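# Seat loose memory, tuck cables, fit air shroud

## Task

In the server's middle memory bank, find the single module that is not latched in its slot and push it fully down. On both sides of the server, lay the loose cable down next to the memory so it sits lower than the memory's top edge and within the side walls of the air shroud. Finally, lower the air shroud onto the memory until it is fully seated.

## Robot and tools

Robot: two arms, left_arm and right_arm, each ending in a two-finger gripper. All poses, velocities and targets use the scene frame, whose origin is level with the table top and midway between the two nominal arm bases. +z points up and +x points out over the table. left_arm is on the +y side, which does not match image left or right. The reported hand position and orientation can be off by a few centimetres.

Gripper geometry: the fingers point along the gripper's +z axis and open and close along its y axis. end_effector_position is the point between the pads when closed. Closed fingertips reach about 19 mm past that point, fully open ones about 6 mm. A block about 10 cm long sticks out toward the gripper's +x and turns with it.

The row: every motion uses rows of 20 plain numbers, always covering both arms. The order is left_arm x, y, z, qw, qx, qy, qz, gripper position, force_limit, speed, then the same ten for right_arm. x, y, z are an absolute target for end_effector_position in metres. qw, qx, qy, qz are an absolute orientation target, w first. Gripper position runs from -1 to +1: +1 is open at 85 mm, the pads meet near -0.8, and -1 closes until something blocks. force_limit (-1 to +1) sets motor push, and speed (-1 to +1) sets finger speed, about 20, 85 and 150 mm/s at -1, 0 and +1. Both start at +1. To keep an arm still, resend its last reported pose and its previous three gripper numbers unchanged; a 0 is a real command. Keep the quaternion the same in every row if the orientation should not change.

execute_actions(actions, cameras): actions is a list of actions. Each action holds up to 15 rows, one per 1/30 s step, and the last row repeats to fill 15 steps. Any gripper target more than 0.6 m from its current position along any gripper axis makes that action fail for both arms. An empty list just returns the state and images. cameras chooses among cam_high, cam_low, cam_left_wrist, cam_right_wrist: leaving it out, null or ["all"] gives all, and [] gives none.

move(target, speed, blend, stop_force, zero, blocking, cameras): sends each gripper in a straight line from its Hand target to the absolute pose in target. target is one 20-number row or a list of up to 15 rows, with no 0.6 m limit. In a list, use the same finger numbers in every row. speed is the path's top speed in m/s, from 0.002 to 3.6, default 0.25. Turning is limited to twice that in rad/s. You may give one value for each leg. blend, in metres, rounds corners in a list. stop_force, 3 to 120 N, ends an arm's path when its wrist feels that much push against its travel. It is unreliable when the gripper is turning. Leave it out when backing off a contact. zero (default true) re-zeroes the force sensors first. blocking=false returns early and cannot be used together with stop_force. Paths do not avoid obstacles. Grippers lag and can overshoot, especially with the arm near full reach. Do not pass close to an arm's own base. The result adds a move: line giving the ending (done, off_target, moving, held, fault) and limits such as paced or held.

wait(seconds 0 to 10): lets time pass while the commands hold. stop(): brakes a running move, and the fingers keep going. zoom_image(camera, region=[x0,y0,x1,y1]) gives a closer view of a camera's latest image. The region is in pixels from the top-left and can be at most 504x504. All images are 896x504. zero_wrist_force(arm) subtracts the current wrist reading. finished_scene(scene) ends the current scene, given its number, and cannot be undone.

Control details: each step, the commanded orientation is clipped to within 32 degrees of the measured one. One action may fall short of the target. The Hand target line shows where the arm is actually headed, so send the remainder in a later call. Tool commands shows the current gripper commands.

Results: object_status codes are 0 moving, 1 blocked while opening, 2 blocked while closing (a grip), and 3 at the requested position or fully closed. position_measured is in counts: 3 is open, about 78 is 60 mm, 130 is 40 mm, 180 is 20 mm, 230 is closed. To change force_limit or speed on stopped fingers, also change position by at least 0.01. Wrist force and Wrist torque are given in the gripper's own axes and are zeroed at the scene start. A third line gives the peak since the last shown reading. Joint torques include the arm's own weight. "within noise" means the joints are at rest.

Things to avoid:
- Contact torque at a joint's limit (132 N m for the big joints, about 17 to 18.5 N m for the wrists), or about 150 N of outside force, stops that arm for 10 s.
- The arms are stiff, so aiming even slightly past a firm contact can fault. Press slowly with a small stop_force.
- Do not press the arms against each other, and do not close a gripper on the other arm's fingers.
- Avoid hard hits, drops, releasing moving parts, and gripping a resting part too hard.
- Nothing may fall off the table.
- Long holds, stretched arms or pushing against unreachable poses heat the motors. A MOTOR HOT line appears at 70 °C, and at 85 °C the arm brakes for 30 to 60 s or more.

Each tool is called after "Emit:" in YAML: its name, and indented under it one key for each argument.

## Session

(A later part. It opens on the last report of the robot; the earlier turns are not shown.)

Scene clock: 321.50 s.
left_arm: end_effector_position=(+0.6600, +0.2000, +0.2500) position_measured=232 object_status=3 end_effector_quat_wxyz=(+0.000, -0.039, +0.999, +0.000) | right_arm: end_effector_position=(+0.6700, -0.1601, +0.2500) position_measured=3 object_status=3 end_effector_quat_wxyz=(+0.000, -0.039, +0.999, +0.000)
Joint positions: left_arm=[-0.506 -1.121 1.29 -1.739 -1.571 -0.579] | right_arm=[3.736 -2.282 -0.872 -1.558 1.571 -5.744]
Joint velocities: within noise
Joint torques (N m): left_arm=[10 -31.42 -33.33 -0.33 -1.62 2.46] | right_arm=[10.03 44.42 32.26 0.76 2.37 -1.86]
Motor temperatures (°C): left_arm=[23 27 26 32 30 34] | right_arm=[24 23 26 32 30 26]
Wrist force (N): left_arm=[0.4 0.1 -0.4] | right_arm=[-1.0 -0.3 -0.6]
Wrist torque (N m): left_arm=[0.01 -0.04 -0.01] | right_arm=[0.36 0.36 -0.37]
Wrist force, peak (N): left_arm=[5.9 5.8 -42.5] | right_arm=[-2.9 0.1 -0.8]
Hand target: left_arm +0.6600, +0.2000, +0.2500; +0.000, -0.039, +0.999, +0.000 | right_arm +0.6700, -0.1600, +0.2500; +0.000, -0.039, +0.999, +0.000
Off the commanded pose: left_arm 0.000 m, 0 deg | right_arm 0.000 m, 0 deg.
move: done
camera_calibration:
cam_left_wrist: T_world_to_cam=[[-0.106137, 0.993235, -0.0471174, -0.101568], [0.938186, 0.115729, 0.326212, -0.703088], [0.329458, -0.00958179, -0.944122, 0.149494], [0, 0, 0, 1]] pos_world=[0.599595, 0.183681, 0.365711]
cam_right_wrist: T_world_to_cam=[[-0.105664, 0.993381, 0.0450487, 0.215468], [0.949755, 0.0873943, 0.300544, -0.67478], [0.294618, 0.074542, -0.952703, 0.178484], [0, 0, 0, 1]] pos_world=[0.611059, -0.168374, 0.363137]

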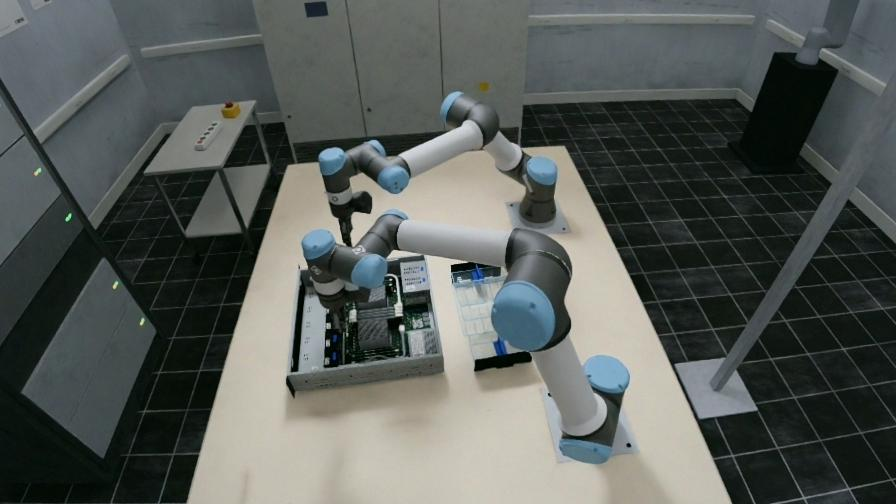

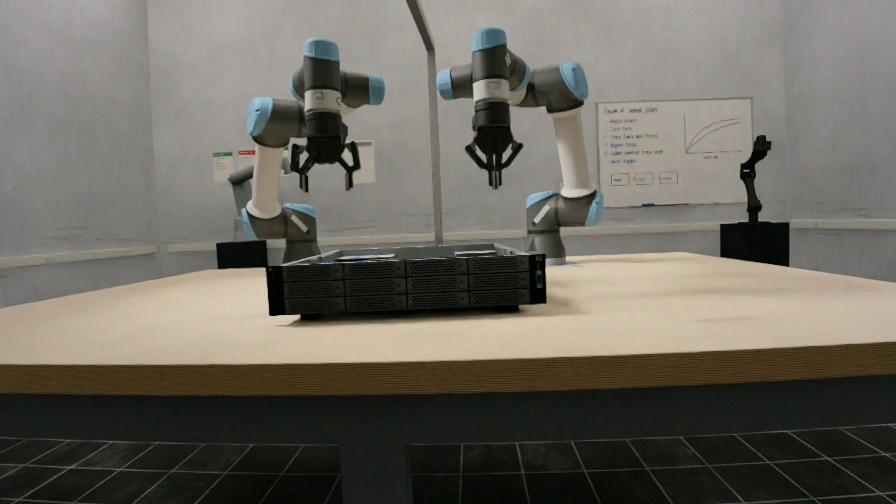

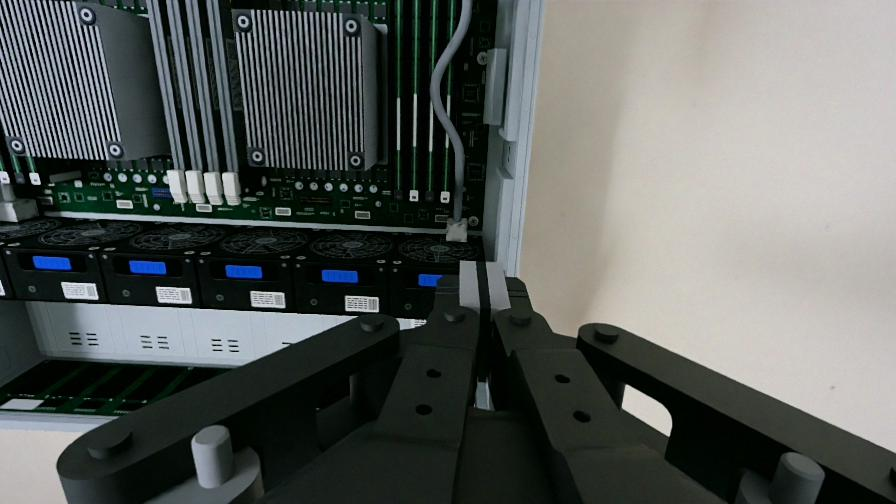

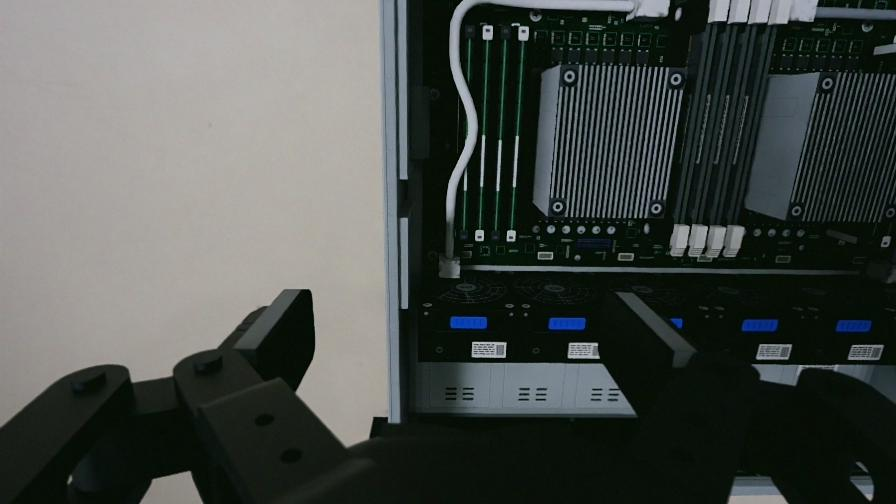

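Emit:
move:
  target: [0.64, 0.12, 0.19, 0, -0.0393, 0.9992, 0, -1, -0.5, 0, 0.64, -0.10, 0.19, 0, -0.0393, 0.9992, 0, -1, -0.5, 0]
  speed: 0.2
  cameras: ["cam_left_wrist", "cam_right_wrist"]

Emit:
zoom_image:
  camera: "cam_left_wrist"
  region: [500, 0, 860, 300]

Emit:
zoom_image:
  camera: "cam_right_wrist"
  region: [80, 0, 440, 300]

Scene clock: 369.90 s.
left_arm: end_effector_position=(+0.6400, +0.1201, +0.1900) position_measured=232 object_status=3 end_effector_quat_wxyz=(+0.000, -0.039, +0.999, +0.000) | right_arm: end_effector_position=(+0.6400, -0.1000, +0.1900) position_measured=232 object_status=3 end_effector_quat_wxyz=(+0.000, -0.039, +0.999, +0.000)
Joint positions: left_arm=[-0.622 -1.064 1.36 -1.867 -1.571 -0.695] | right_arm=[3.821 -2.302 -0.992 -1.419 1.571 -5.659]
Joint velocities: within noise
Joint torques (N m): left_arm=[-8.06 -33.37 -20.04 -5.31 1.43 -2.78] | right_arm=[10.38 43.97 14.59 4.87 -1.65 1.95]
Motor temperatures (°C): left_arm=[23 27 26 32 30 34] | right_arm=[24 23 26 32 30 26]
Wrist force (N): left_arm=[0.5 0.4 -0.7] | right_arm=[-1.2 -0.6 -0.7]
Wrist torque (N m): left_arm=[0.03 -0.04 -0.01] | right_arm=[0.30 0.42 -0.35]
Wrist force, peak (N): left_arm=[0.1 1.2 -1.5] | right_arm=[-1.7 -1.3 -1.6]
Hand target: left_arm +0.6400, +0.1200, +0.1900; +0.000, -0.039, +0.999, +0.000 | right_arm +0.6400, -0.1000, +0.1900; +0.000, -0.039, +0.999, +0.000
Off the commanded pose: left_arm 0.000 m, 0 deg | right_arm 0.000 m, 0 deg.
move: done
camera_calibration:
cam_left_wrist: T_world_to_cam=[[-0.10614, 0.993234, -0.0471186, -0.0271509], [0.938185, 0.115733, 0.326212, -0.655538], [0.329458, -0.00958179, -0.944122, 0.0987648], [0, 0, 0, 1]] pos_world=[0.579595, 0.103781, 0.305811]
cam_right_wrist: T_world_to_cam=[[-0.106051, 0.993345, 0.0449399, 0.155652], [0.949743, 0.0878026, 0.300463, -0.633421], [0.294518, 0.0745457, -0.952734, 0.125756], [0, 0, 0, 1]] pos_world=[0.581057, -0.108375, 0.303136]
Images, in order (width x height): cam_left_wrist 896x504, cam_right_wrist 896x504.

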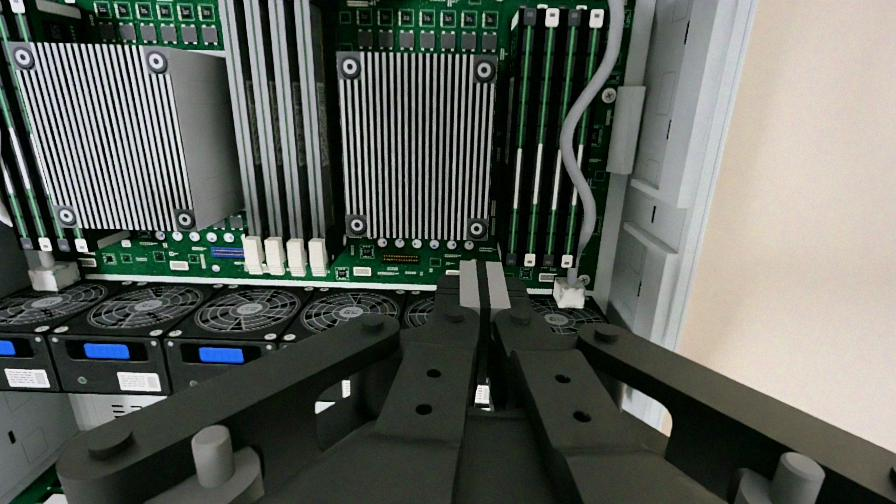

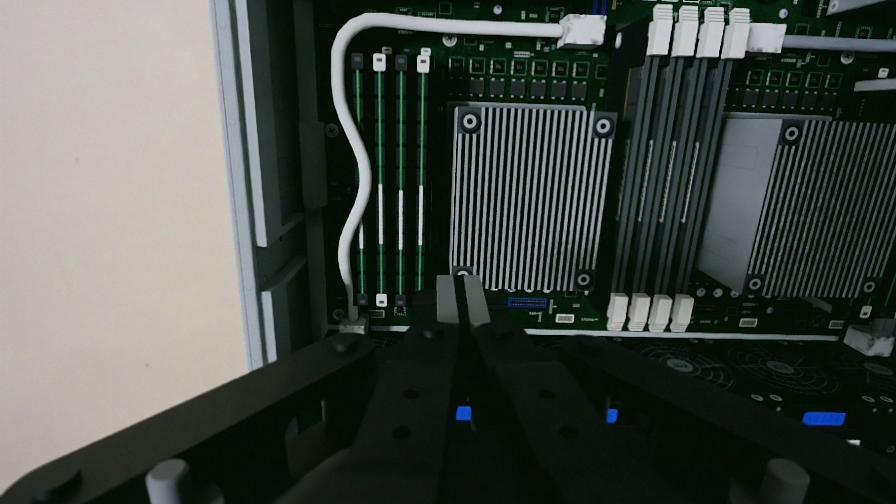

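Scaled by 1.400 from the camera's 896x504 image, which has a finer 1280x720 frame.

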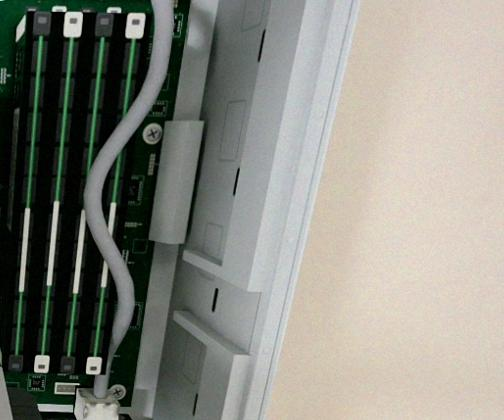

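Scaled by 1.400 from the camera's 896x504 image, which has a finer 1280x720 frame.

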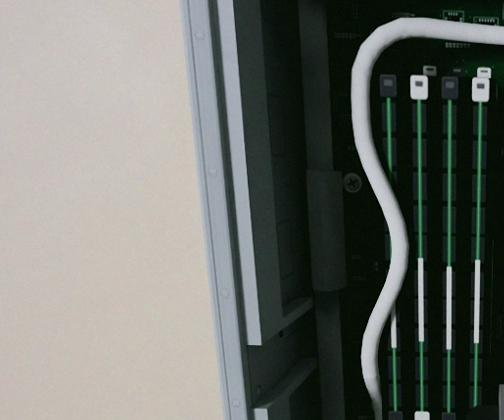

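Emit:
move:
  target:
    - [0.60, 0.150, 0.10, 0, -0.0393, 0.9992, 0, -1, -0.5, 0, 0.64, -0.10, 0.19, 0, -0.0393, 0.9992, 0, -1, -0.5, 0]
  speed: 0.15
  cameras: ["cam_left_wrist"]

Emit:
zoom_image:
  camera: "cam_left_wrist"
  region: [400, 0, 760, 330]

Scene clock: 430.97 s.
left_arm: end_effector_position=(+0.6000, +0.1500, +0.1001) position_measured=232 object_status=3 end_effector_quat_wxyz=(+0.000, -0.039, +0.999, +0.000) | right_arm: end_effector_position=(+0.6400, -0.1000, +0.1900) position_measured=232 object_status=3 end_effector_quat_wxyz=(+0.000, -0.039, +0.999, +0.000)
Joint positions: left_arm=[-0.62 -1.082 1.642 -2.131 -1.571 -0.693] | right_arm=[3.821 -2.302 -0.992 -1.419 1.571 -5.659]
Joint velocities: within noise
Joint torques (N m): left_arm=[8.67 -30.7 -18.8 -5.14 1.52 1.54] | right_arm=[9.43 44.61 20.2 4.19 -1.69 2.06]
Motor temperatures (°C): left_arm=[23 27 26 31 30 34] | right_arm=[24 23 26 32 30 26]
Wrist force (N): left_arm=[0.2 0.2 -0.5] | right_arm=[-1.0 -0.5 -0.6]
Wrist torque (N m): left_arm=[0.01 -0.01 0.00] | right_arm=[0.32 0.39 -0.36]
Wrist force, peak (N): left_arm=[0.0 0.1 -1.8] | right_arm=[-1.3 -1.0 -0.9]
Hand target: left_arm +0.6000, +0.1500, +0.1000; +0.000, -0.039, +0.999, +0.000 | right_arm +0.6400, -0.1000, +0.1900; +0.000, -0.039, +0.999, +0.000
Off the commanded pose: left_arm 0.000 m, 0 deg | right_arm 0.000 m, 0 deg.
move: done
camera_calibration:
cam_left_wrist: T_world_to_cam=[[-0.106145, 0.993234, -0.0471085, -0.0653192], [0.938216, 0.115733, 0.326123, -0.592235], [0.329369, -0.00958173, -0.944153, 0.0273752], [0, 0, 0, 1]] pos_world=[0.539695, 0.133681, 0.215911]
Images, in order (width x height): cam_left_wrist 896x504.

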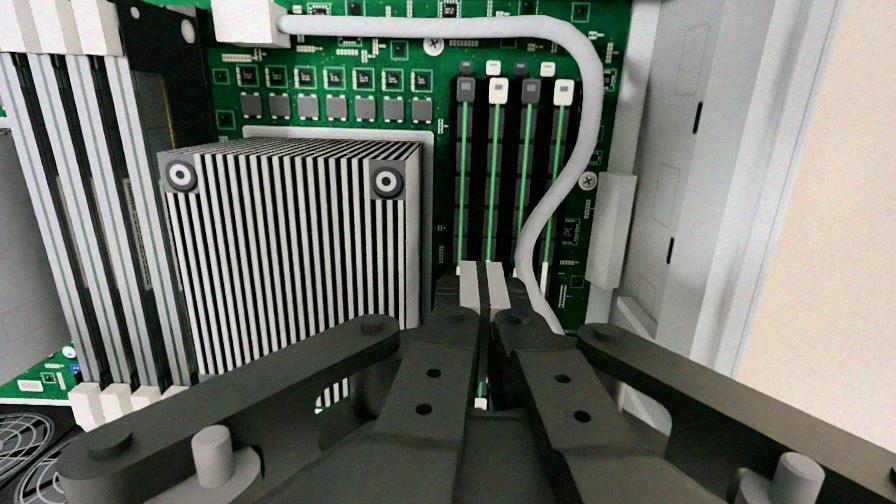

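Scaled by 1.400 from the camera's 896x504 image, which has a finer 1280x720 frame.

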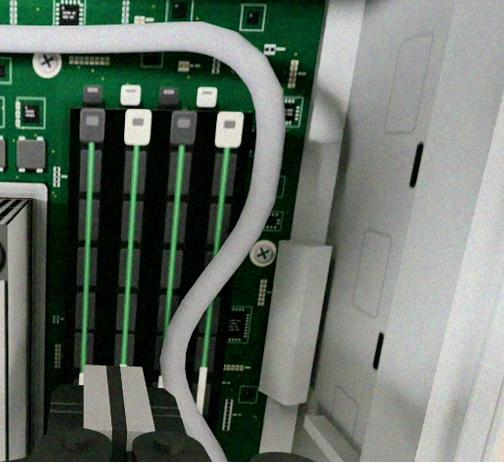

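Emit:
move:
  target: [0.60, 0.150, 0.055, 0, -0.0393, 0.9992, 0, -1, -0.5, 0, 0.64, -0.10, 0.19, 0, -0.0393, 0.9992, 0, -1, -0.5, 0]
  speed: 0.012
  stop_force: 5
  cameras: ["cam_left_wrist"]

Emit:
zoom_image:
  camera: "cam_left_wrist"
  region: [400, 0, 760, 330]

Scene clock: 444.20 s.
left_arm: end_effector_position=(+0.6000, +0.1500, +0.0741) position_measured=232 object_status=3 end_effector_quat_wxyz=(+0.000, -0.039, +0.999, +0.000) | right_arm: end_effector_position=(+0.6400, -0.1000, +0.1900) position_measured=232 object_status=3 end_effector_quat_wxyz=(+0.000, -0.039, +0.999, +0.000)
Joint positions: left_arm=[-0.62 -1.048 1.666 -2.189 -1.571 -0.693] | right_arm=[3.821 -2.302 -0.992 -1.419 1.571 -5.659]
Joint velocities: within noise
Joint torques (N m): left_arm=[-5.99 -47.85 -23.29 0.35 1.28 -2.17] | right_arm=[8.84 47.67 25.42 4.24 -1.73 2]
Motor temperatures (°C): left_arm=[23 27 26 31 30 34] | right_arm=[24 23 26 32 30 26]
Wrist force (N): left_arm=[0.3 -0.1 -10.5] | right_arm=[-1.1 -1.0 -0.7]
Wrist torque (N m): left_arm=[-0.01 -0.14 -0.02] | right_arm=[0.24 0.41 -0.35]
Wrist force, peak (N): left_arm=[11.9 8.1 -35.9] | right_arm=[-1.4 -0.7 -1.0]
Hand target: left_arm +0.6000, +0.1500, +0.0741; +0.000, -0.039, +0.999, +0.000 | right_arm +0.6400, -0.1000, +0.1900; +0.000, -0.039, +0.999, +0.000
Off the commanded pose: left_arm 0.019 m, 0 deg | right_arm 0.000 m, 0 deg.
move: contact (left_arm)
camera_calibration:
cam_left_wrist: T_world_to_cam=[[-0.10614, 0.993234, -0.0471186, -0.0665599], [0.938185, 0.115733, 0.326212, -0.58363], [0.329458, -0.00958179, -0.944122, 0.00271153], [0, 0, 0, 1]] pos_world=[0.539595, 0.133681, 0.189811]
Images, in order (width x height): cam_left_wrist 896x504.

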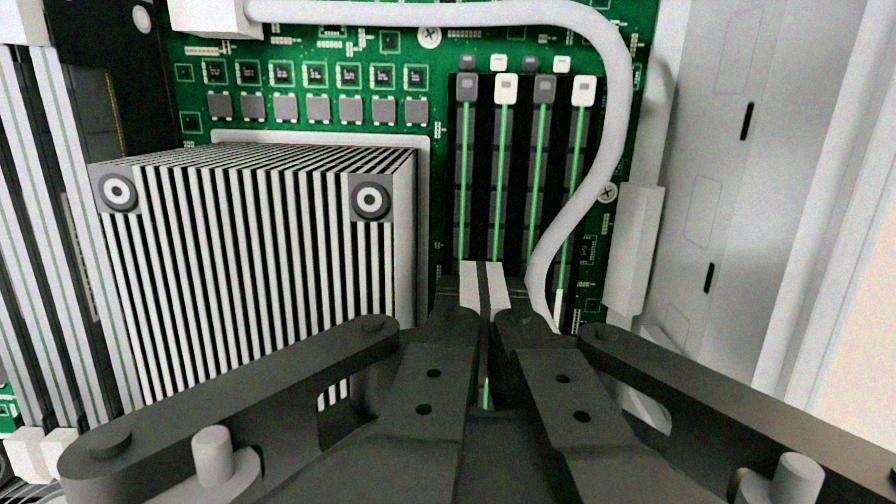

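Scaled by 1.400 from the camera's 896x504 image, which has a finer 1280x720 frame.

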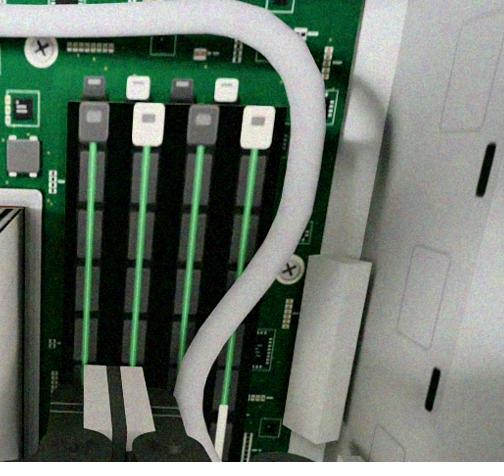

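Emit:
move:
  target:
    - [0.60, 0.150, 0.0765, 0, -0.0393, 0.9992, 0, -1, -0.5, 0, 0.64, -0.10, 0.19, 0, -0.0393, 0.9992, 0, -1, -0.5, 0]
    - [0.598, 0.188, 0.0765, 0, -0.0393, 0.9992, 0, -1, -0.5, 0, 0.64, -0.10, 0.19, 0, -0.0393, 0.9992, 0, -1, -0.5, 0]
  speed: [0.03, 0.03]
  cameras: ["cam_left_wrist"]

Emit:
zoom_image:
  camera: "cam_left_wrist"
  region: [400, 0, 760, 330]

Scene clock: 475.23 s.
left_arm: end_effector_position=(+0.5980, +0.1878, +0.0765) position_measured=232 object_status=3 end_effector_quat_wxyz=(+0.000, -0.039, +0.999, +0.000) | right_arm: end_effector_position=(+0.6400, -0.1000, +0.1900) position_measured=232 object_status=3 end_effector_quat_wxyz=(+0.000, -0.039, +0.999, +0.000)
Joint positions: left_arm=[-0.572 -1.083 1.716 -2.204 -1.571 -0.645] | right_arm=[3.821 -2.302 -0.992 -1.419 1.571 -5.659]
Joint velocities: within noise
Joint torques (N m): left_arm=[10.76 -52.04 -16.02 -4.57 1.34 2.5] | right_arm=[7.65 49.74 29.29 4.16 -1.77 2.13]
Motor temperatures (°C): left_arm=[23 27 26 31 30 34] | right_arm=[24 23 26 32 30 26]
Wrist force (N): left_arm=[1.1 -2.5 -0.1] | right_arm=[-1.1 -0.8 -1.0]
Wrist torque (N m): left_arm=[0.10 -0.09 -0.02] | right_arm=[0.27 0.40 -0.35]
Wrist force, peak (N): left_arm=[0.3 0.3 -10.7] | right_arm=[-1.4 -0.7 -1.0]
Hand target: left_arm +0.5980, +0.1880, +0.0765; +0.000, -0.039, +0.999, +0.000 | right_arm +0.6400, -0.1000, +0.1900; +0.000, -0.039, +0.999, +0.000
Off the commanded pose: left_arm 0.000 m, 0 deg | right_arm 0.000 m, 0 deg.
move: done
camera_calibration:
cam_left_wrist: T_world_to_cam=[[-0.106137, 0.993235, -0.0471174, -0.104201], [0.938186, 0.115729, 0.326212, -0.586944], [0.329458, -0.00958179, -0.944122, 0.00609297], [0, 0, 0, 1]] pos_world=[0.537595, 0.171481, 0.192311]
Images, in order (width x height): cam_left_wrist 896x504.

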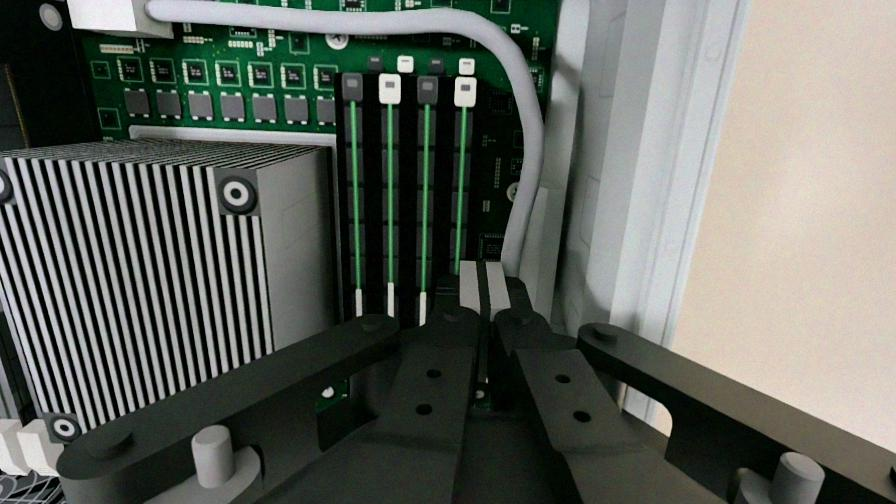

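Scaled by 1.400 from the camera's 896x504 image, which has a finer 1280x720 frame.

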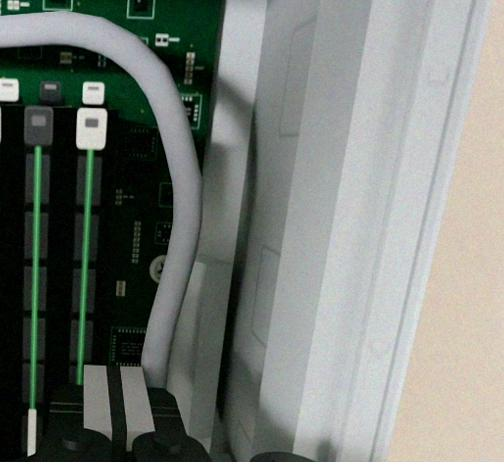

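Emit:
move:
  target: [0.598, 0.188, 0.10, 0, -0.0393, 0.9992, 0, -1, -0.5, 0, 0.64, -0.10, 0.19, 0, -0.0393, 0.9992, 0, -1, -0.5, 0]
  speed: 0.06
  cameras: ["cam_left_wrist"]

Emit:
zoom_image:
  camera: "cam_left_wrist"
  region: [400, 0, 760, 330]

Scene clock: 489.87 s.
left_arm: end_effector_position=(+0.5980, +0.1880, +0.0998) position_measured=232 object_status=3 end_effector_quat_wxyz=(+0.000, -0.039, +0.999, +0.000) | right_arm: end_effector_position=(+0.6400, -0.1000, +0.1900) position_measured=232 object_status=3 end_effector_quat_wxyz=(+0.000, -0.039, +0.999, +0.000)
Joint positions: left_arm=[-0.571 -1.114 1.694 -2.15 -1.571 -0.644] | right_arm=[3.821 -2.302 -0.992 -1.419 1.571 -5.659]
Joint velocities: within noise
Joint torques (N m): left_arm=[4.18 -50.4 -29.45 -0.18 -0.81 1.83] | right_arm=[7.75 50.93 30.92 3.93 -1.81 1.99]
Motor temperatures (°C): left_arm=[23 27 26 31 30 34] | right_arm=[24 23 26 32 30 26]
Wrist force (N): left_arm=[0.8 0.1 -0.5] | right_arm=[-1.1 -0.7 -0.9]
Wrist torque (N m): left_arm=[0.00 -0.09 0.01] | right_arm=[0.29 0.40 -0.35]
Wrist force, peak (N): left_arm=[1.3 -3.2 -0.8] | right_arm=[-1.5 -0.8 -1.0]
Hand target: left_arm +0.5980, +0.1880, +0.1000; +0.000, -0.039, +0.999, +0.000 | right_arm +0.6400, -0.1000, +0.1900; +0.000, -0.039, +0.999, +0.000
Off the commanded pose: left_arm 0.000 m, 0 deg | right_arm 0.000 m, 0 deg.
move: done
camera_calibration:
cam_left_wrist: T_world_to_cam=[[-0.10623, 0.993223, -0.0471499, -0.103242], [0.938175, 0.115828, 0.326209, -0.594578], [0.329459, -0.0095817, -0.944121, 0.0280923], [0, 0, 0, 1]] pos_world=[0.537596, 0.17168, 0.215611]
Images, in order (width x height): cam_left_wrist 896x504.

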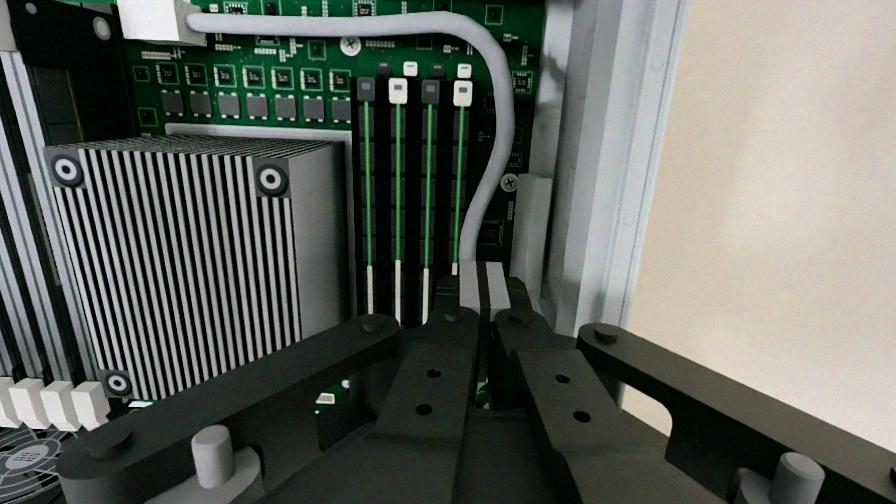

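Scaled by 1.400 from the camera's 896x504 image, which has a finer 1280x720 frame.

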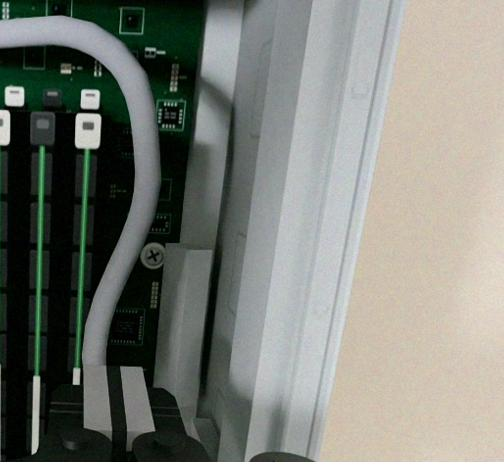

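Emit:
move:
  target: [0.600, 0.1885, 0.048, 0, -0.0393, 0.9992, 0, -1, -0.5, 0, 0.64, -0.10, 0.19, 0, -0.0393, 0.9992, 0, -1, -0.5, 0]
  speed: 0.02
  stop_force: 15
  cameras: ["cam_left_wrist"]

Emit:
zoom_image:
  camera: "cam_left_wrist"
  region: [400, 0, 760, 330]

Scene clock: 507.13 s.
left_arm: end_effector_position=(+0.5988, +0.1882, +0.0802) position_measured=232 object_status=3 end_effector_quat_wxyz=(+0.000, -0.039, +0.999, +0.000) | right_arm: end_effector_position=(+0.6400, -0.1000, +0.1900) position_measured=232 object_status=3 end_effector_quat_wxyz=(+0.000, -0.039, +0.999, +0.000)
Joint positions: left_arm=[-0.57 -1.087 1.711 -2.194 -1.571 -0.643] | right_arm=[3.821 -2.302 -0.992 -1.419 1.571 -5.659]
Joint velocities: within noise
Joint torques (N m): left_arm=[3.34 -45.25 -22.17 0.23 1.97 -1.01] | right_arm=[7.02 53.68 31.29 3.88 -1.74 1.93]
Motor temperatures (°C): left_arm=[23 27 26 31 30 34] | right_arm=[24 23 26 32 30 26]
Wrist force (N): left_arm=[1.8 0.3 -13.5] | right_arm=[-1.2 -0.4 -0.9]
Wrist torque (N m): left_arm=[0.10 -0.05 0.00] | right_arm=[0.33 0.42 -0.35]
Wrist force, peak (N): left_arm=[11.0 1.5 -36.6] | right_arm=[-1.4 -1.0 -1.1]
Hand target: left_arm +0.5988, +0.1882, +0.0802; +0.000, -0.039, +0.999, +0.000 | right_arm +0.6400, -0.1000, +0.1900; +0.000, -0.039, +0.999, +0.000
Off the commanded pose: left_arm 0.032 m, 0 deg | right_arm 0.000 m, 0 deg.
move: contact (left_arm)
camera_calibration:
cam_left_wrist: T_world_to_cam=[[-0.106137, 0.993235, -0.0471174, -0.104339], [0.938186, 0.115729, 0.326212, -0.588947], [0.329458, -0.00958179, -0.944122, 0.00932649], [0, 0, 0, 1]] pos_world=[0.538395, 0.171881, 0.196011]
Images, in order (width x height): cam_left_wrist 896x504.

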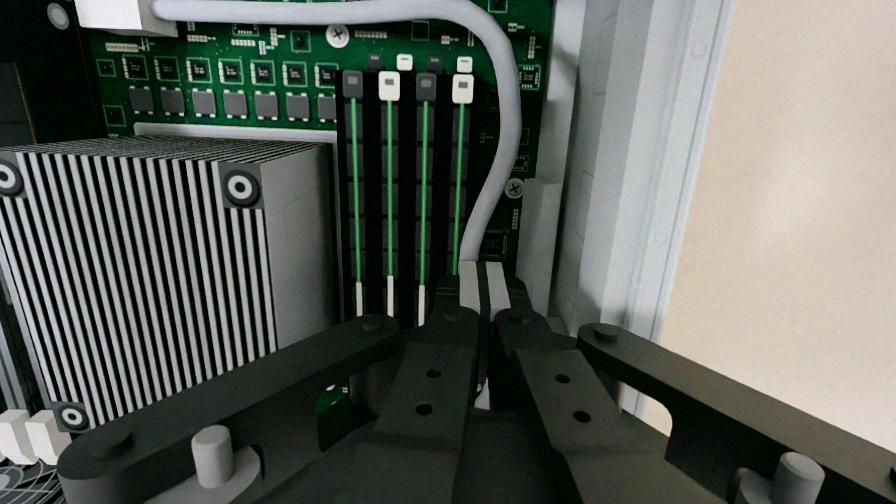

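Scaled by 1.400 from the camera's 896x504 image, which has a finer 1280x720 frame.

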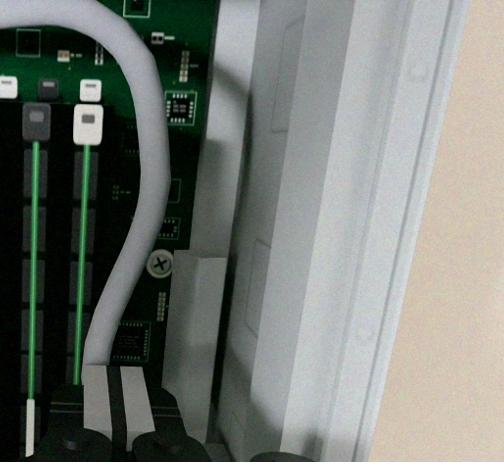

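Emit:
zoom_image:
  camera: "cam_left_wrist"
  region: [440, 120, 640, 330]

Scaled by 2.400 from the camera's 896x504 image, which has a finer 1280x720 frame.

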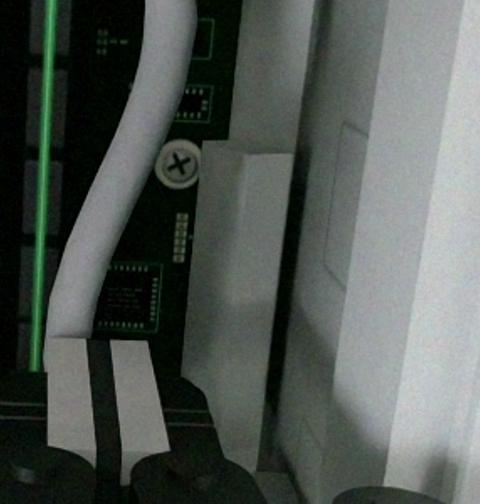

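Emit:
move:
  target:
    - [0.600, 0.188, 0.11, 0, -0.0393, 0.9992, 0, -1, -0.5, 0, 0.64, -0.10, 0.19, 0, -0.0393, 0.9992, 0, -1, -0.5, 0]
    - [0.660, 0.180, 0.13, 0, -0.0393, 0.9992, 0, -0.45, -0.5, 0, 0.64, -0.10, 0.19, 0, -0.0393, 0.9992, 0, -1, -0.5, 0]
  speed: 0.1
  cameras: ["cam_left_wrist"]

Emit:
zoom_image:
  camera: "cam_left_wrist"
  region: [360, 60, 640, 310]

Scene clock: 572.30 s.
left_arm: end_effector_position=(+0.6600, +0.1800, +0.1300) position_measured=186 object_status=0 end_effector_quat_wxyz=(+0.000, -0.039, +0.999, +0.000) | right_arm: end_effector_position=(+0.6400, -0.1000, +0.1900) position_measured=232 object_status=3 end_effector_quat_wxyz=(+0.000, -0.039, +0.999, +0.000)
Joint positions: left_arm=[-0.532 -1.021 1.456 -2.006 -1.571 -0.605] | right_arm=[3.821 -2.302 -0.992 -1.419 1.571 -5.659]
Joint velocities: within noise
Joint torques (N m): left_arm=[10.18 -33.91 -30.58 -0.56 -1.69 2.32] | right_arm=[6.46 55.81 30.18 3.85 -1.7 2.07]
Motor temperatures (°C): left_arm=[23 27 26 31 30 34] | right_arm=[24 23 26 32 30 26]
Wrist force (N): left_arm=[0.7 0.3 -1.1] | right_arm=[-1.2 -0.6 -1.1]
Wrist torque (N m): left_arm=[0.04 -0.08 -0.01] | right_arm=[0.30 0.42 -0.35]
Wrist force, peak (N): left_arm=[2.1 -0.1 -13.9] | right_arm=[-1.4 -0.8 -1.0]
Hand target: left_arm +0.6600, +0.1800, +0.1300; +0.000, -0.039, +0.999, +0.000 | right_arm +0.6400, -0.1000, +0.1900; +0.000, -0.039, +0.999, +0.000
Off the commanded pose: left_arm 0.000 m, 0 deg | right_arm 0.000 m, 0 deg.
move: done
camera_calibration:
cam_left_wrist: T_world_to_cam=[[-0.106137, 0.993235, -0.0471174, -0.0873522], [0.938186, 0.115729, 0.326212, -0.661661], [0.329458, -0.00958179, -0.944122, 0.0361023], [0, 0, 0, 1]] pos_world=[0.599595, 0.163681, 0.245811]
Images, in order (width x height): cam_left_wrist 896x504.

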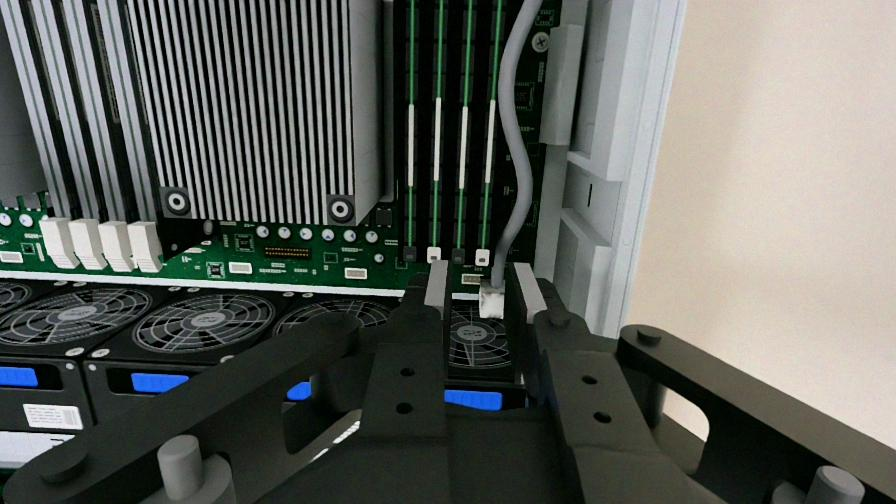

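Scaled by 1.800 from the camera's 896x504 image, which has a finer 1280x720 frame.

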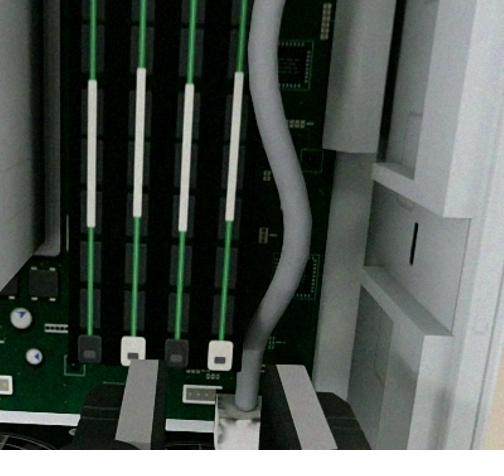

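Emit:
move:
  target:
    - [0.660, 0.180, 0.13, 0, -0.0393, 0.9992, 0, -1, -0.5, 0, 0.64, -0.10, 0.19, 0, -0.0393, 0.9992, 0, -1, -0.5, 0]
    - [0.634, 0.199, 0.10, 0, -0.0393, 0.9992, 0, -1, -0.5, 0, 0.64, -0.10, 0.19, 0, -0.0393, 0.9992, 0, -1, -0.5, 0]
  speed: 0.1
  cameras: ["cam_left_wrist"]

Emit:
zoom_image:
  camera: "cam_left_wrist"
  region: [360, 60, 640, 310]

Scene clock: 600.50 s.
left_arm: end_effector_position=(+0.6341, +0.1990, +0.1001) position_measured=232 object_status=3 end_effector_quat_wxyz=(+0.000, -0.039, +0.999, +0.000) | right_arm: end_effector_position=(+0.6400, -0.1000, +0.1900) position_measured=232 object_status=3 end_effector_quat_wxyz=(+0.000, -0.039, +0.999, +0.000)
Joint positions: left_arm=[-0.527 -1.053 1.594 -2.112 -1.571 -0.6] | right_arm=[3.821 -2.302 -0.992 -1.419 1.571 -5.659]
Joint velocities: within noise
Joint torques (N m): left_arm=[10.48 -54.64 -17.79 -5.14 1.46 2.38] | right_arm=[6.03 57.22 29.94 3.9 -1.7 1.89]
Motor temperatures (°C): left_arm=[23 27 26 31 30 34] | right_arm=[24 23 26 32 30 26]
Wrist force (N): left_arm=[0.6 0.2 -0.8] | right_arm=[-1.2 -0.7 -1.2]
Wrist torque (N m): left_arm=[0.01 -0.06 0.01] | right_arm=[0.29 0.43 -0.35]
Wrist force, peak (N): left_arm=[0.8 -0.1 -1.2] | right_arm=[-1.4 -0.3 -1.3]
Hand target: left_arm +0.6340, +0.1990, +0.1000; +0.000, -0.039, +0.999, +0.000 | right_arm +0.6400, -0.1000, +0.1900; +0.000, -0.039, +0.999, +0.000
Off the commanded pose: left_arm 0.000 m, 0 deg | right_arm 0.000 m, 0 deg.
move: done
camera_calibration:
cam_left_wrist: T_world_to_cam=[[-0.106145, 0.993234, -0.0471085, -0.110383], [0.938216, 0.115733, 0.326123, -0.629773], [0.329369, -0.00958173, -0.944153, 0.0165517], [0, 0, 0, 1]] pos_world=[0.573695, 0.182681, 0.215811]
Images, in order (width x height): cam_left_wrist 896x504.

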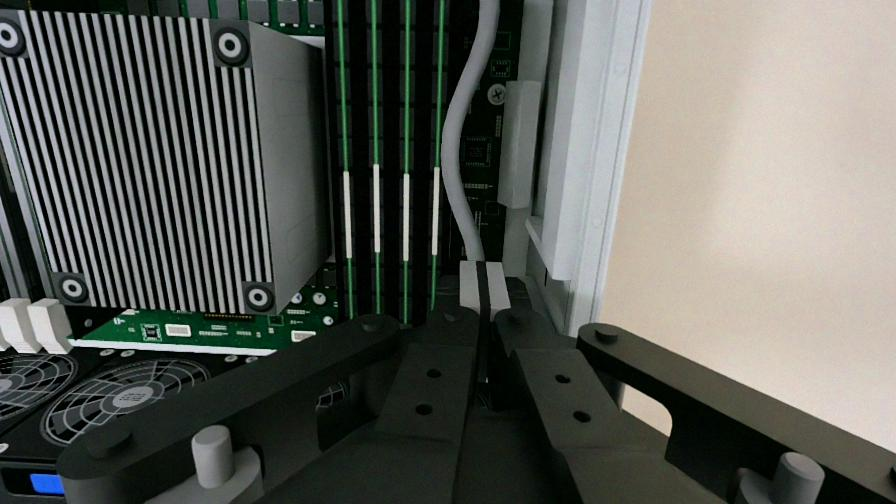

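Scaled by 1.800 from the camera's 896x504 image, which has a finer 1280x720 frame.

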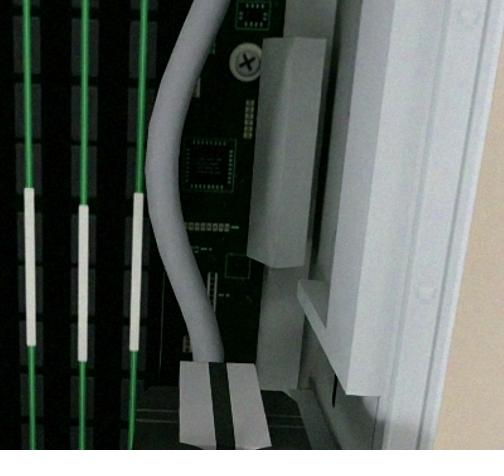

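Emit:
move:
  target: [0.634, 0.199, 0.046, 0, -0.0393, 0.9992, 0, -1, -0.5, 0, 0.64, -0.10, 0.19, 0, -0.0393, 0.9992, 0, -1, -0.5, 0]
  speed: 0.02
  stop_force: 12
  cameras: ["cam_left_wrist"]

Emit:
zoom_image:
  camera: "cam_left_wrist"
  region: [360, 60, 640, 310]

Scene clock: 608.83 s.
left_arm: end_effector_position=(+0.6340, +0.1990, +0.0774) position_measured=232 object_status=3 end_effector_quat_wxyz=(+0.000, -0.039, +0.999, +0.000) | right_arm: end_effector_position=(+0.6400, -0.1000, +0.1900) position_measured=232 object_status=3 end_effector_quat_wxyz=(+0.000, -0.039, +0.999, +0.000)
Joint positions: left_arm=[-0.527 -1.024 1.616 -2.162 -1.571 -0.6] | right_arm=[3.821 -2.302 -0.992 -1.419 1.571 -5.659]
Joint velocities: within noise
Joint torques (N m): left_arm=[8.68 -51.63 -25.84 -0.27 1.23 2.09] | right_arm=[5.42 59.96 29.09 3.84 -1.79 2.06]
Motor temperatures (°C): left_arm=[23 27 26 31 30 34] | right_arm=[24 23 26 32 30 26]
Wrist force (N): left_arm=[2.3 -0.9 -5.8] | right_arm=[-1.2 -0.7 -0.8]
Wrist torque (N m): left_arm=[-0.08 -0.13 0.00] | right_arm=[0.29 0.42 -0.35]
Wrist force, peak (N): left_arm=[14.5 0.7 -35.0] | right_arm=[-1.4 -0.8 -1.1]
Hand target: left_arm +0.6340, +0.1990, +0.0774; +0.000, -0.039, +0.999, +0.000 | right_arm +0.6400, -0.1000, +0.1900; +0.000, -0.039, +0.999, +0.000
Off the commanded pose: left_arm 0.031 m, 0 deg | right_arm 0.000 m, 0 deg.
move: contact (left_arm)
camera_calibration:
cam_left_wrist: T_world_to_cam=[[-0.106171, 0.993236, -0.0470124, -0.111463], [0.938213, 0.115726, 0.326135, -0.622308], [0.329369, -0.00948174, -0.944154, -0.00477185], [0, 0, 0, 1]] pos_world=[0.573595, 0.182681, 0.193211]
Images, in order (width x height): cam_left_wrist 896x504.

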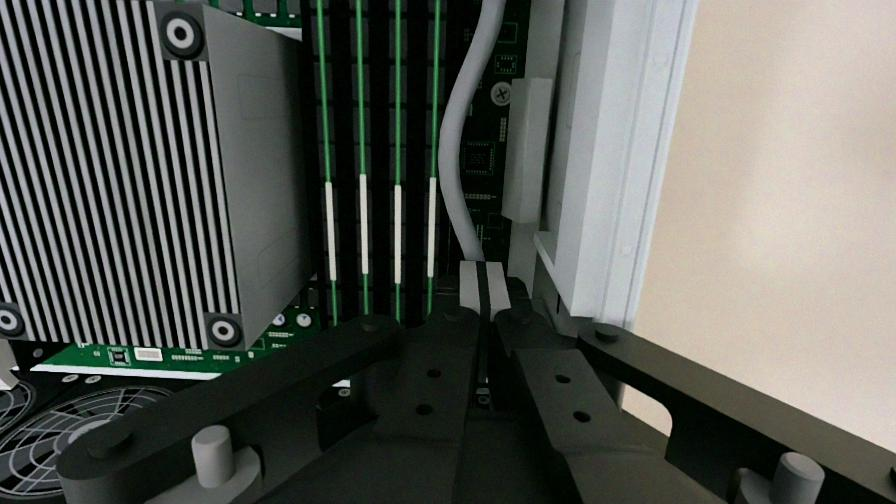

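Scaled by 1.800 from the camera's 896x504 image, which has a finer 1280x720 frame.

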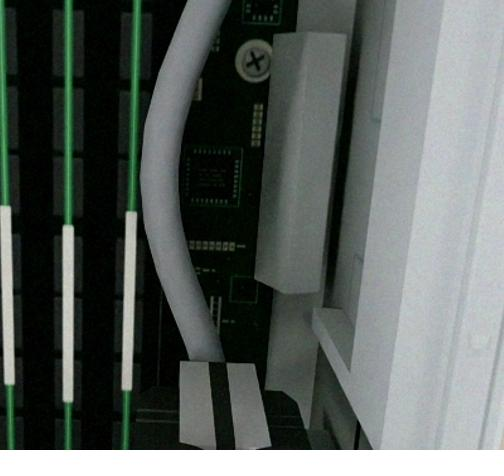

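Emit:
move:
  target: [0.634, 0.199, 0.046, 0, -0.0393, 0.9992, 0, -1, -0.5, 0, 0.64, -0.10, 0.19, 0, -0.0393, 0.9992, 0, -1, -0.5, 0]
  speed: 0.01
  stop_force: 30
  cameras: ["cam_left_wrist"]

Emit:
zoom_image:
  camera: "cam_left_wrist"
  region: [360, 60, 640, 310]

Scene clock: 622.57 s.
left_arm: end_effector_position=(+0.6341, +0.1990, +0.0767) position_measured=232 object_status=3 end_effector_quat_wxyz=(+0.000, -0.039, +0.999, +0.000) | right_arm: end_effector_position=(+0.6400, -0.1000, +0.1900) position_measured=232 object_status=3 end_effector_quat_wxyz=(+0.000, -0.039, +0.999, +0.000)
Joint positions: left_arm=[-0.527 -1.023 1.616 -2.164 -1.571 -0.6] | right_arm=[3.821 -2.302 -0.992 -1.419 1.571 -5.659]
Joint velocities: within noise
Joint torques (N m): left_arm=[8.99 -33.53 -15.26 0.56 1.42 2.01] | right_arm=[4.79 61.27 29.14 3.73 -1.79 2.14]
Motor temperatures (°C): left_arm=[23 27 26 31 29 34] | right_arm=[24 23 26 32 30 26]
Wrist force (N): left_arm=[10.4 -0.5 -36.2] | right_arm=[-1.2 -0.6 -1.0]
Wrist torque (N m): left_arm=[-0.84 -0.29 -0.05] | right_arm=[0.30 0.43 -0.35]
Wrist force, peak (N): left_arm=[22.3 4.2 -55.8] | right_arm=[-1.5 -0.8 -1.0]
Hand target: left_arm +0.6341, +0.1990, +0.0767; +0.000, -0.039, +0.999, +0.000 | right_arm +0.6400, -0.1000, +0.1900; +0.000, -0.039, +0.999, +0.000
Off the commanded pose: left_arm 0.031 m, 0 deg | right_arm 0.000 m, 0 deg.
move: contact (left_arm)
camera_calibration:
cam_left_wrist: T_world_to_cam=[[-0.10619, 0.993222, -0.0472682, -0.111432], [0.938106, 0.115831, 0.326406, -0.62209], [0.329668, -0.00968164, -0.944047, -0.005588], [0, 0, 0, 1]] pos_world=[0.573596, 0.18268, 0.192511]
Images, in order (width x height): cam_left_wrist 896x504.

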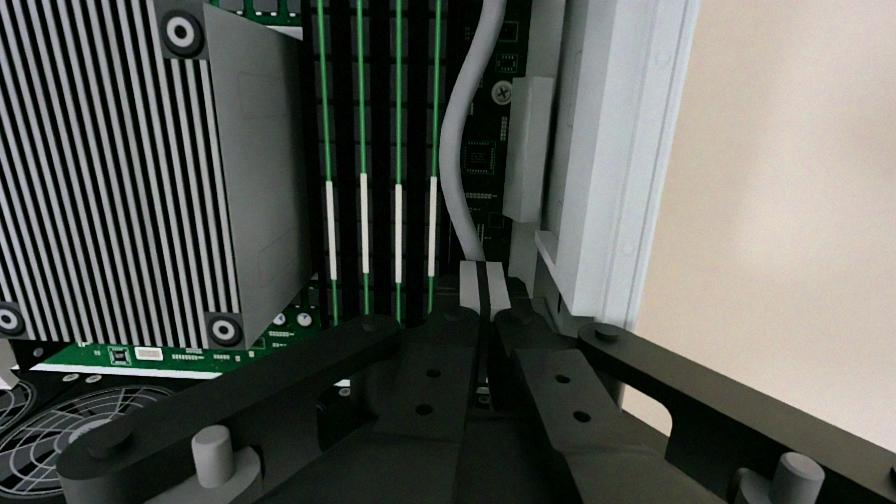

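Scaled by 1.800 from the camera's 896x504 image, which has a finer 1280x720 frame.

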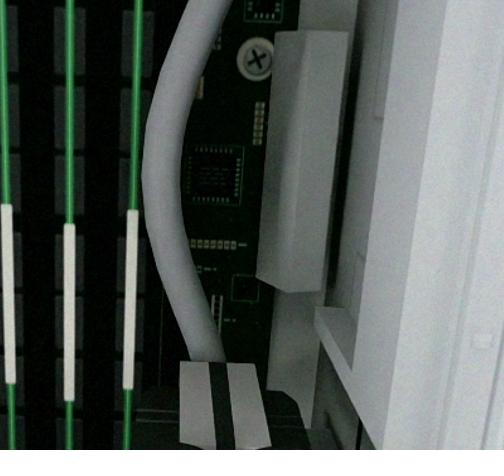

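Emit:
move:
  target:
    - [0.634, 0.199, 0.15, 0, -0.0393, 0.9992, 0, -1, -0.5, 0, 0.64, -0.10, 0.19, 0, -0.0393, 0.9992, 0, -1, -0.5, 0]
    - [0.634, 0.245, 0.12, 0, -0.0393, 0.9992, 0, 1, -0.5, 0, 0.64, -0.10, 0.19, 0, -0.0393, 0.9992, 0, -1, -0.5, 0]
  speed: 0.15
  cameras: ["cam_left_wrist"]

Emit:
zoom_image:
  camera: "cam_left_wrist"
  region: [200, 60, 560, 360]

Scene clock: 676.53 s.
left_arm: end_effector_position=(+0.6341, +0.2471, +0.1197) position_measured=166 object_status=1 end_effector_quat_wxyz=(+0.000, -0.040, +0.999, +0.002) | right_arm: end_effector_position=(+0.6400, -0.1000, +0.1900) position_measured=232 object_status=3 end_effector_quat_wxyz=(+0.000, -0.039, +0.999, +0.000)
Joint positions: left_arm=[-0.461 -1.103 1.616 -2.082 -1.568 -0.536] | right_arm=[3.821 -2.302 -0.992 -1.419 1.571 -5.659]
Joint velocities: within noise
Joint torques (N m): left_arm=[-25.72 -41.96 -29.28 -7.3 -8.83 -0.13] | right_arm=[4.33 63.19 29.39 3.51 -1.64 1.99]
Motor temperatures (°C): left_arm=[23 27 26 31 29 34] | right_arm=[23 23 26 32 30 26]
Wrist force (N): left_arm=[9.4 58.3 -14.5] | right_arm=[-1.4 -0.7 -1.0]
Wrist torque (N m): left_arm=[-1.10 0.04 0.36] | right_arm=[0.28 0.45 -0.35]
Wrist force, peak (N): left_arm=[11.2 88.8 -22.5] | right_arm=[-1.6 -0.9 -1.4]
Hand target: left_arm +0.6340, +0.2458, +0.1198; +0.000, -0.040, +0.999, +0.001 | right_arm +0.6400, -0.1000, +0.1900; +0.000, -0.039, +0.999, +0.000
Tool commands: left_gripper/position=+1.0 left_gripper/force_limit=-0.498039 left_gripper/speed=+0.003922 right_gripper/position=-1.0 right_gripper/force_limit=-0.5 right_gripper/speed=+0.0
Off the commanded pose: left_arm 0.002 m, 0 deg | right_arm 0.000 m, 0 deg.
TORQUE FAULT: the external load on joint 5 (wrist 2) of the left arm reached its load limit, and that arm stopped. A torque fault puts only its own arm into a fault stop. That arm's remaining commands of this call were not run. That arm may still press on what stopped it. That arm is still stopped at the end of this call. That arm stays stopped for about 10 more seconds. Until then a move that you send moves the other arm only, and its call returns only when the move has ended. Once the stop has ended, the next robot result says so. If the stop ends while you think or write, that arm runs what you send next. While its stop runs, that arm takes no new command, but its gripper still runs the gripper command that each later call begins with. Until it ends, the stop uses up actions while you think or wait. An arm that is not stopped still takes commands.
move: fault (left_arm)
camera_calibration:
cam_left_wrist: T_world_to_cam=[[-0.107991, 0.993195, -0.043611, -0.156486], [0.938104, 0.116326, 0.326234, -0.641869], [0.329087, -0.00568131, -0.944283, 0.0347582], [0, 0, 0, 1]] pos_world=[0.573803, 0.230284, 0.235396]
Images, in order (width x height): cam_left_wrist 896x504.

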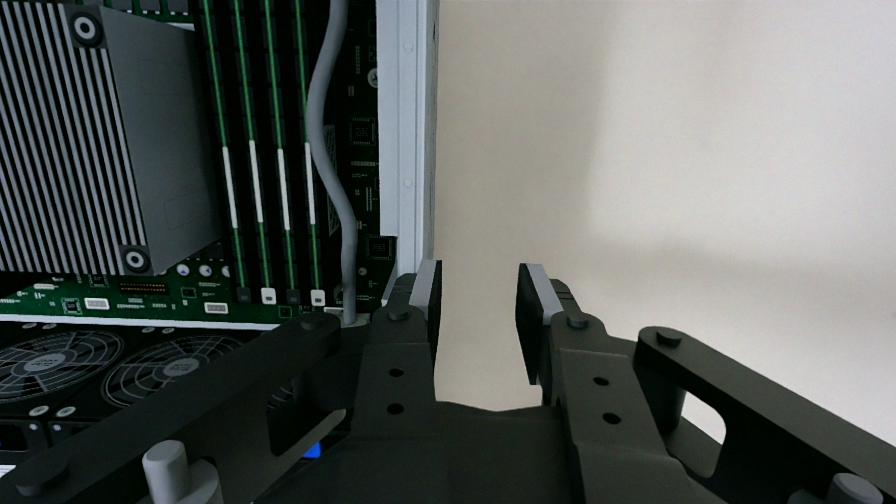

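Scaled by 1.400 from the camera's 896x504 image, which has a finer 1280x720 frame.

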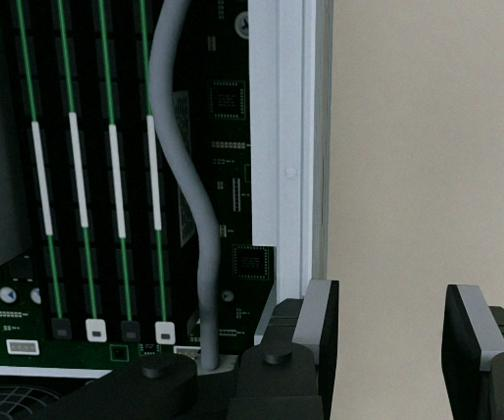

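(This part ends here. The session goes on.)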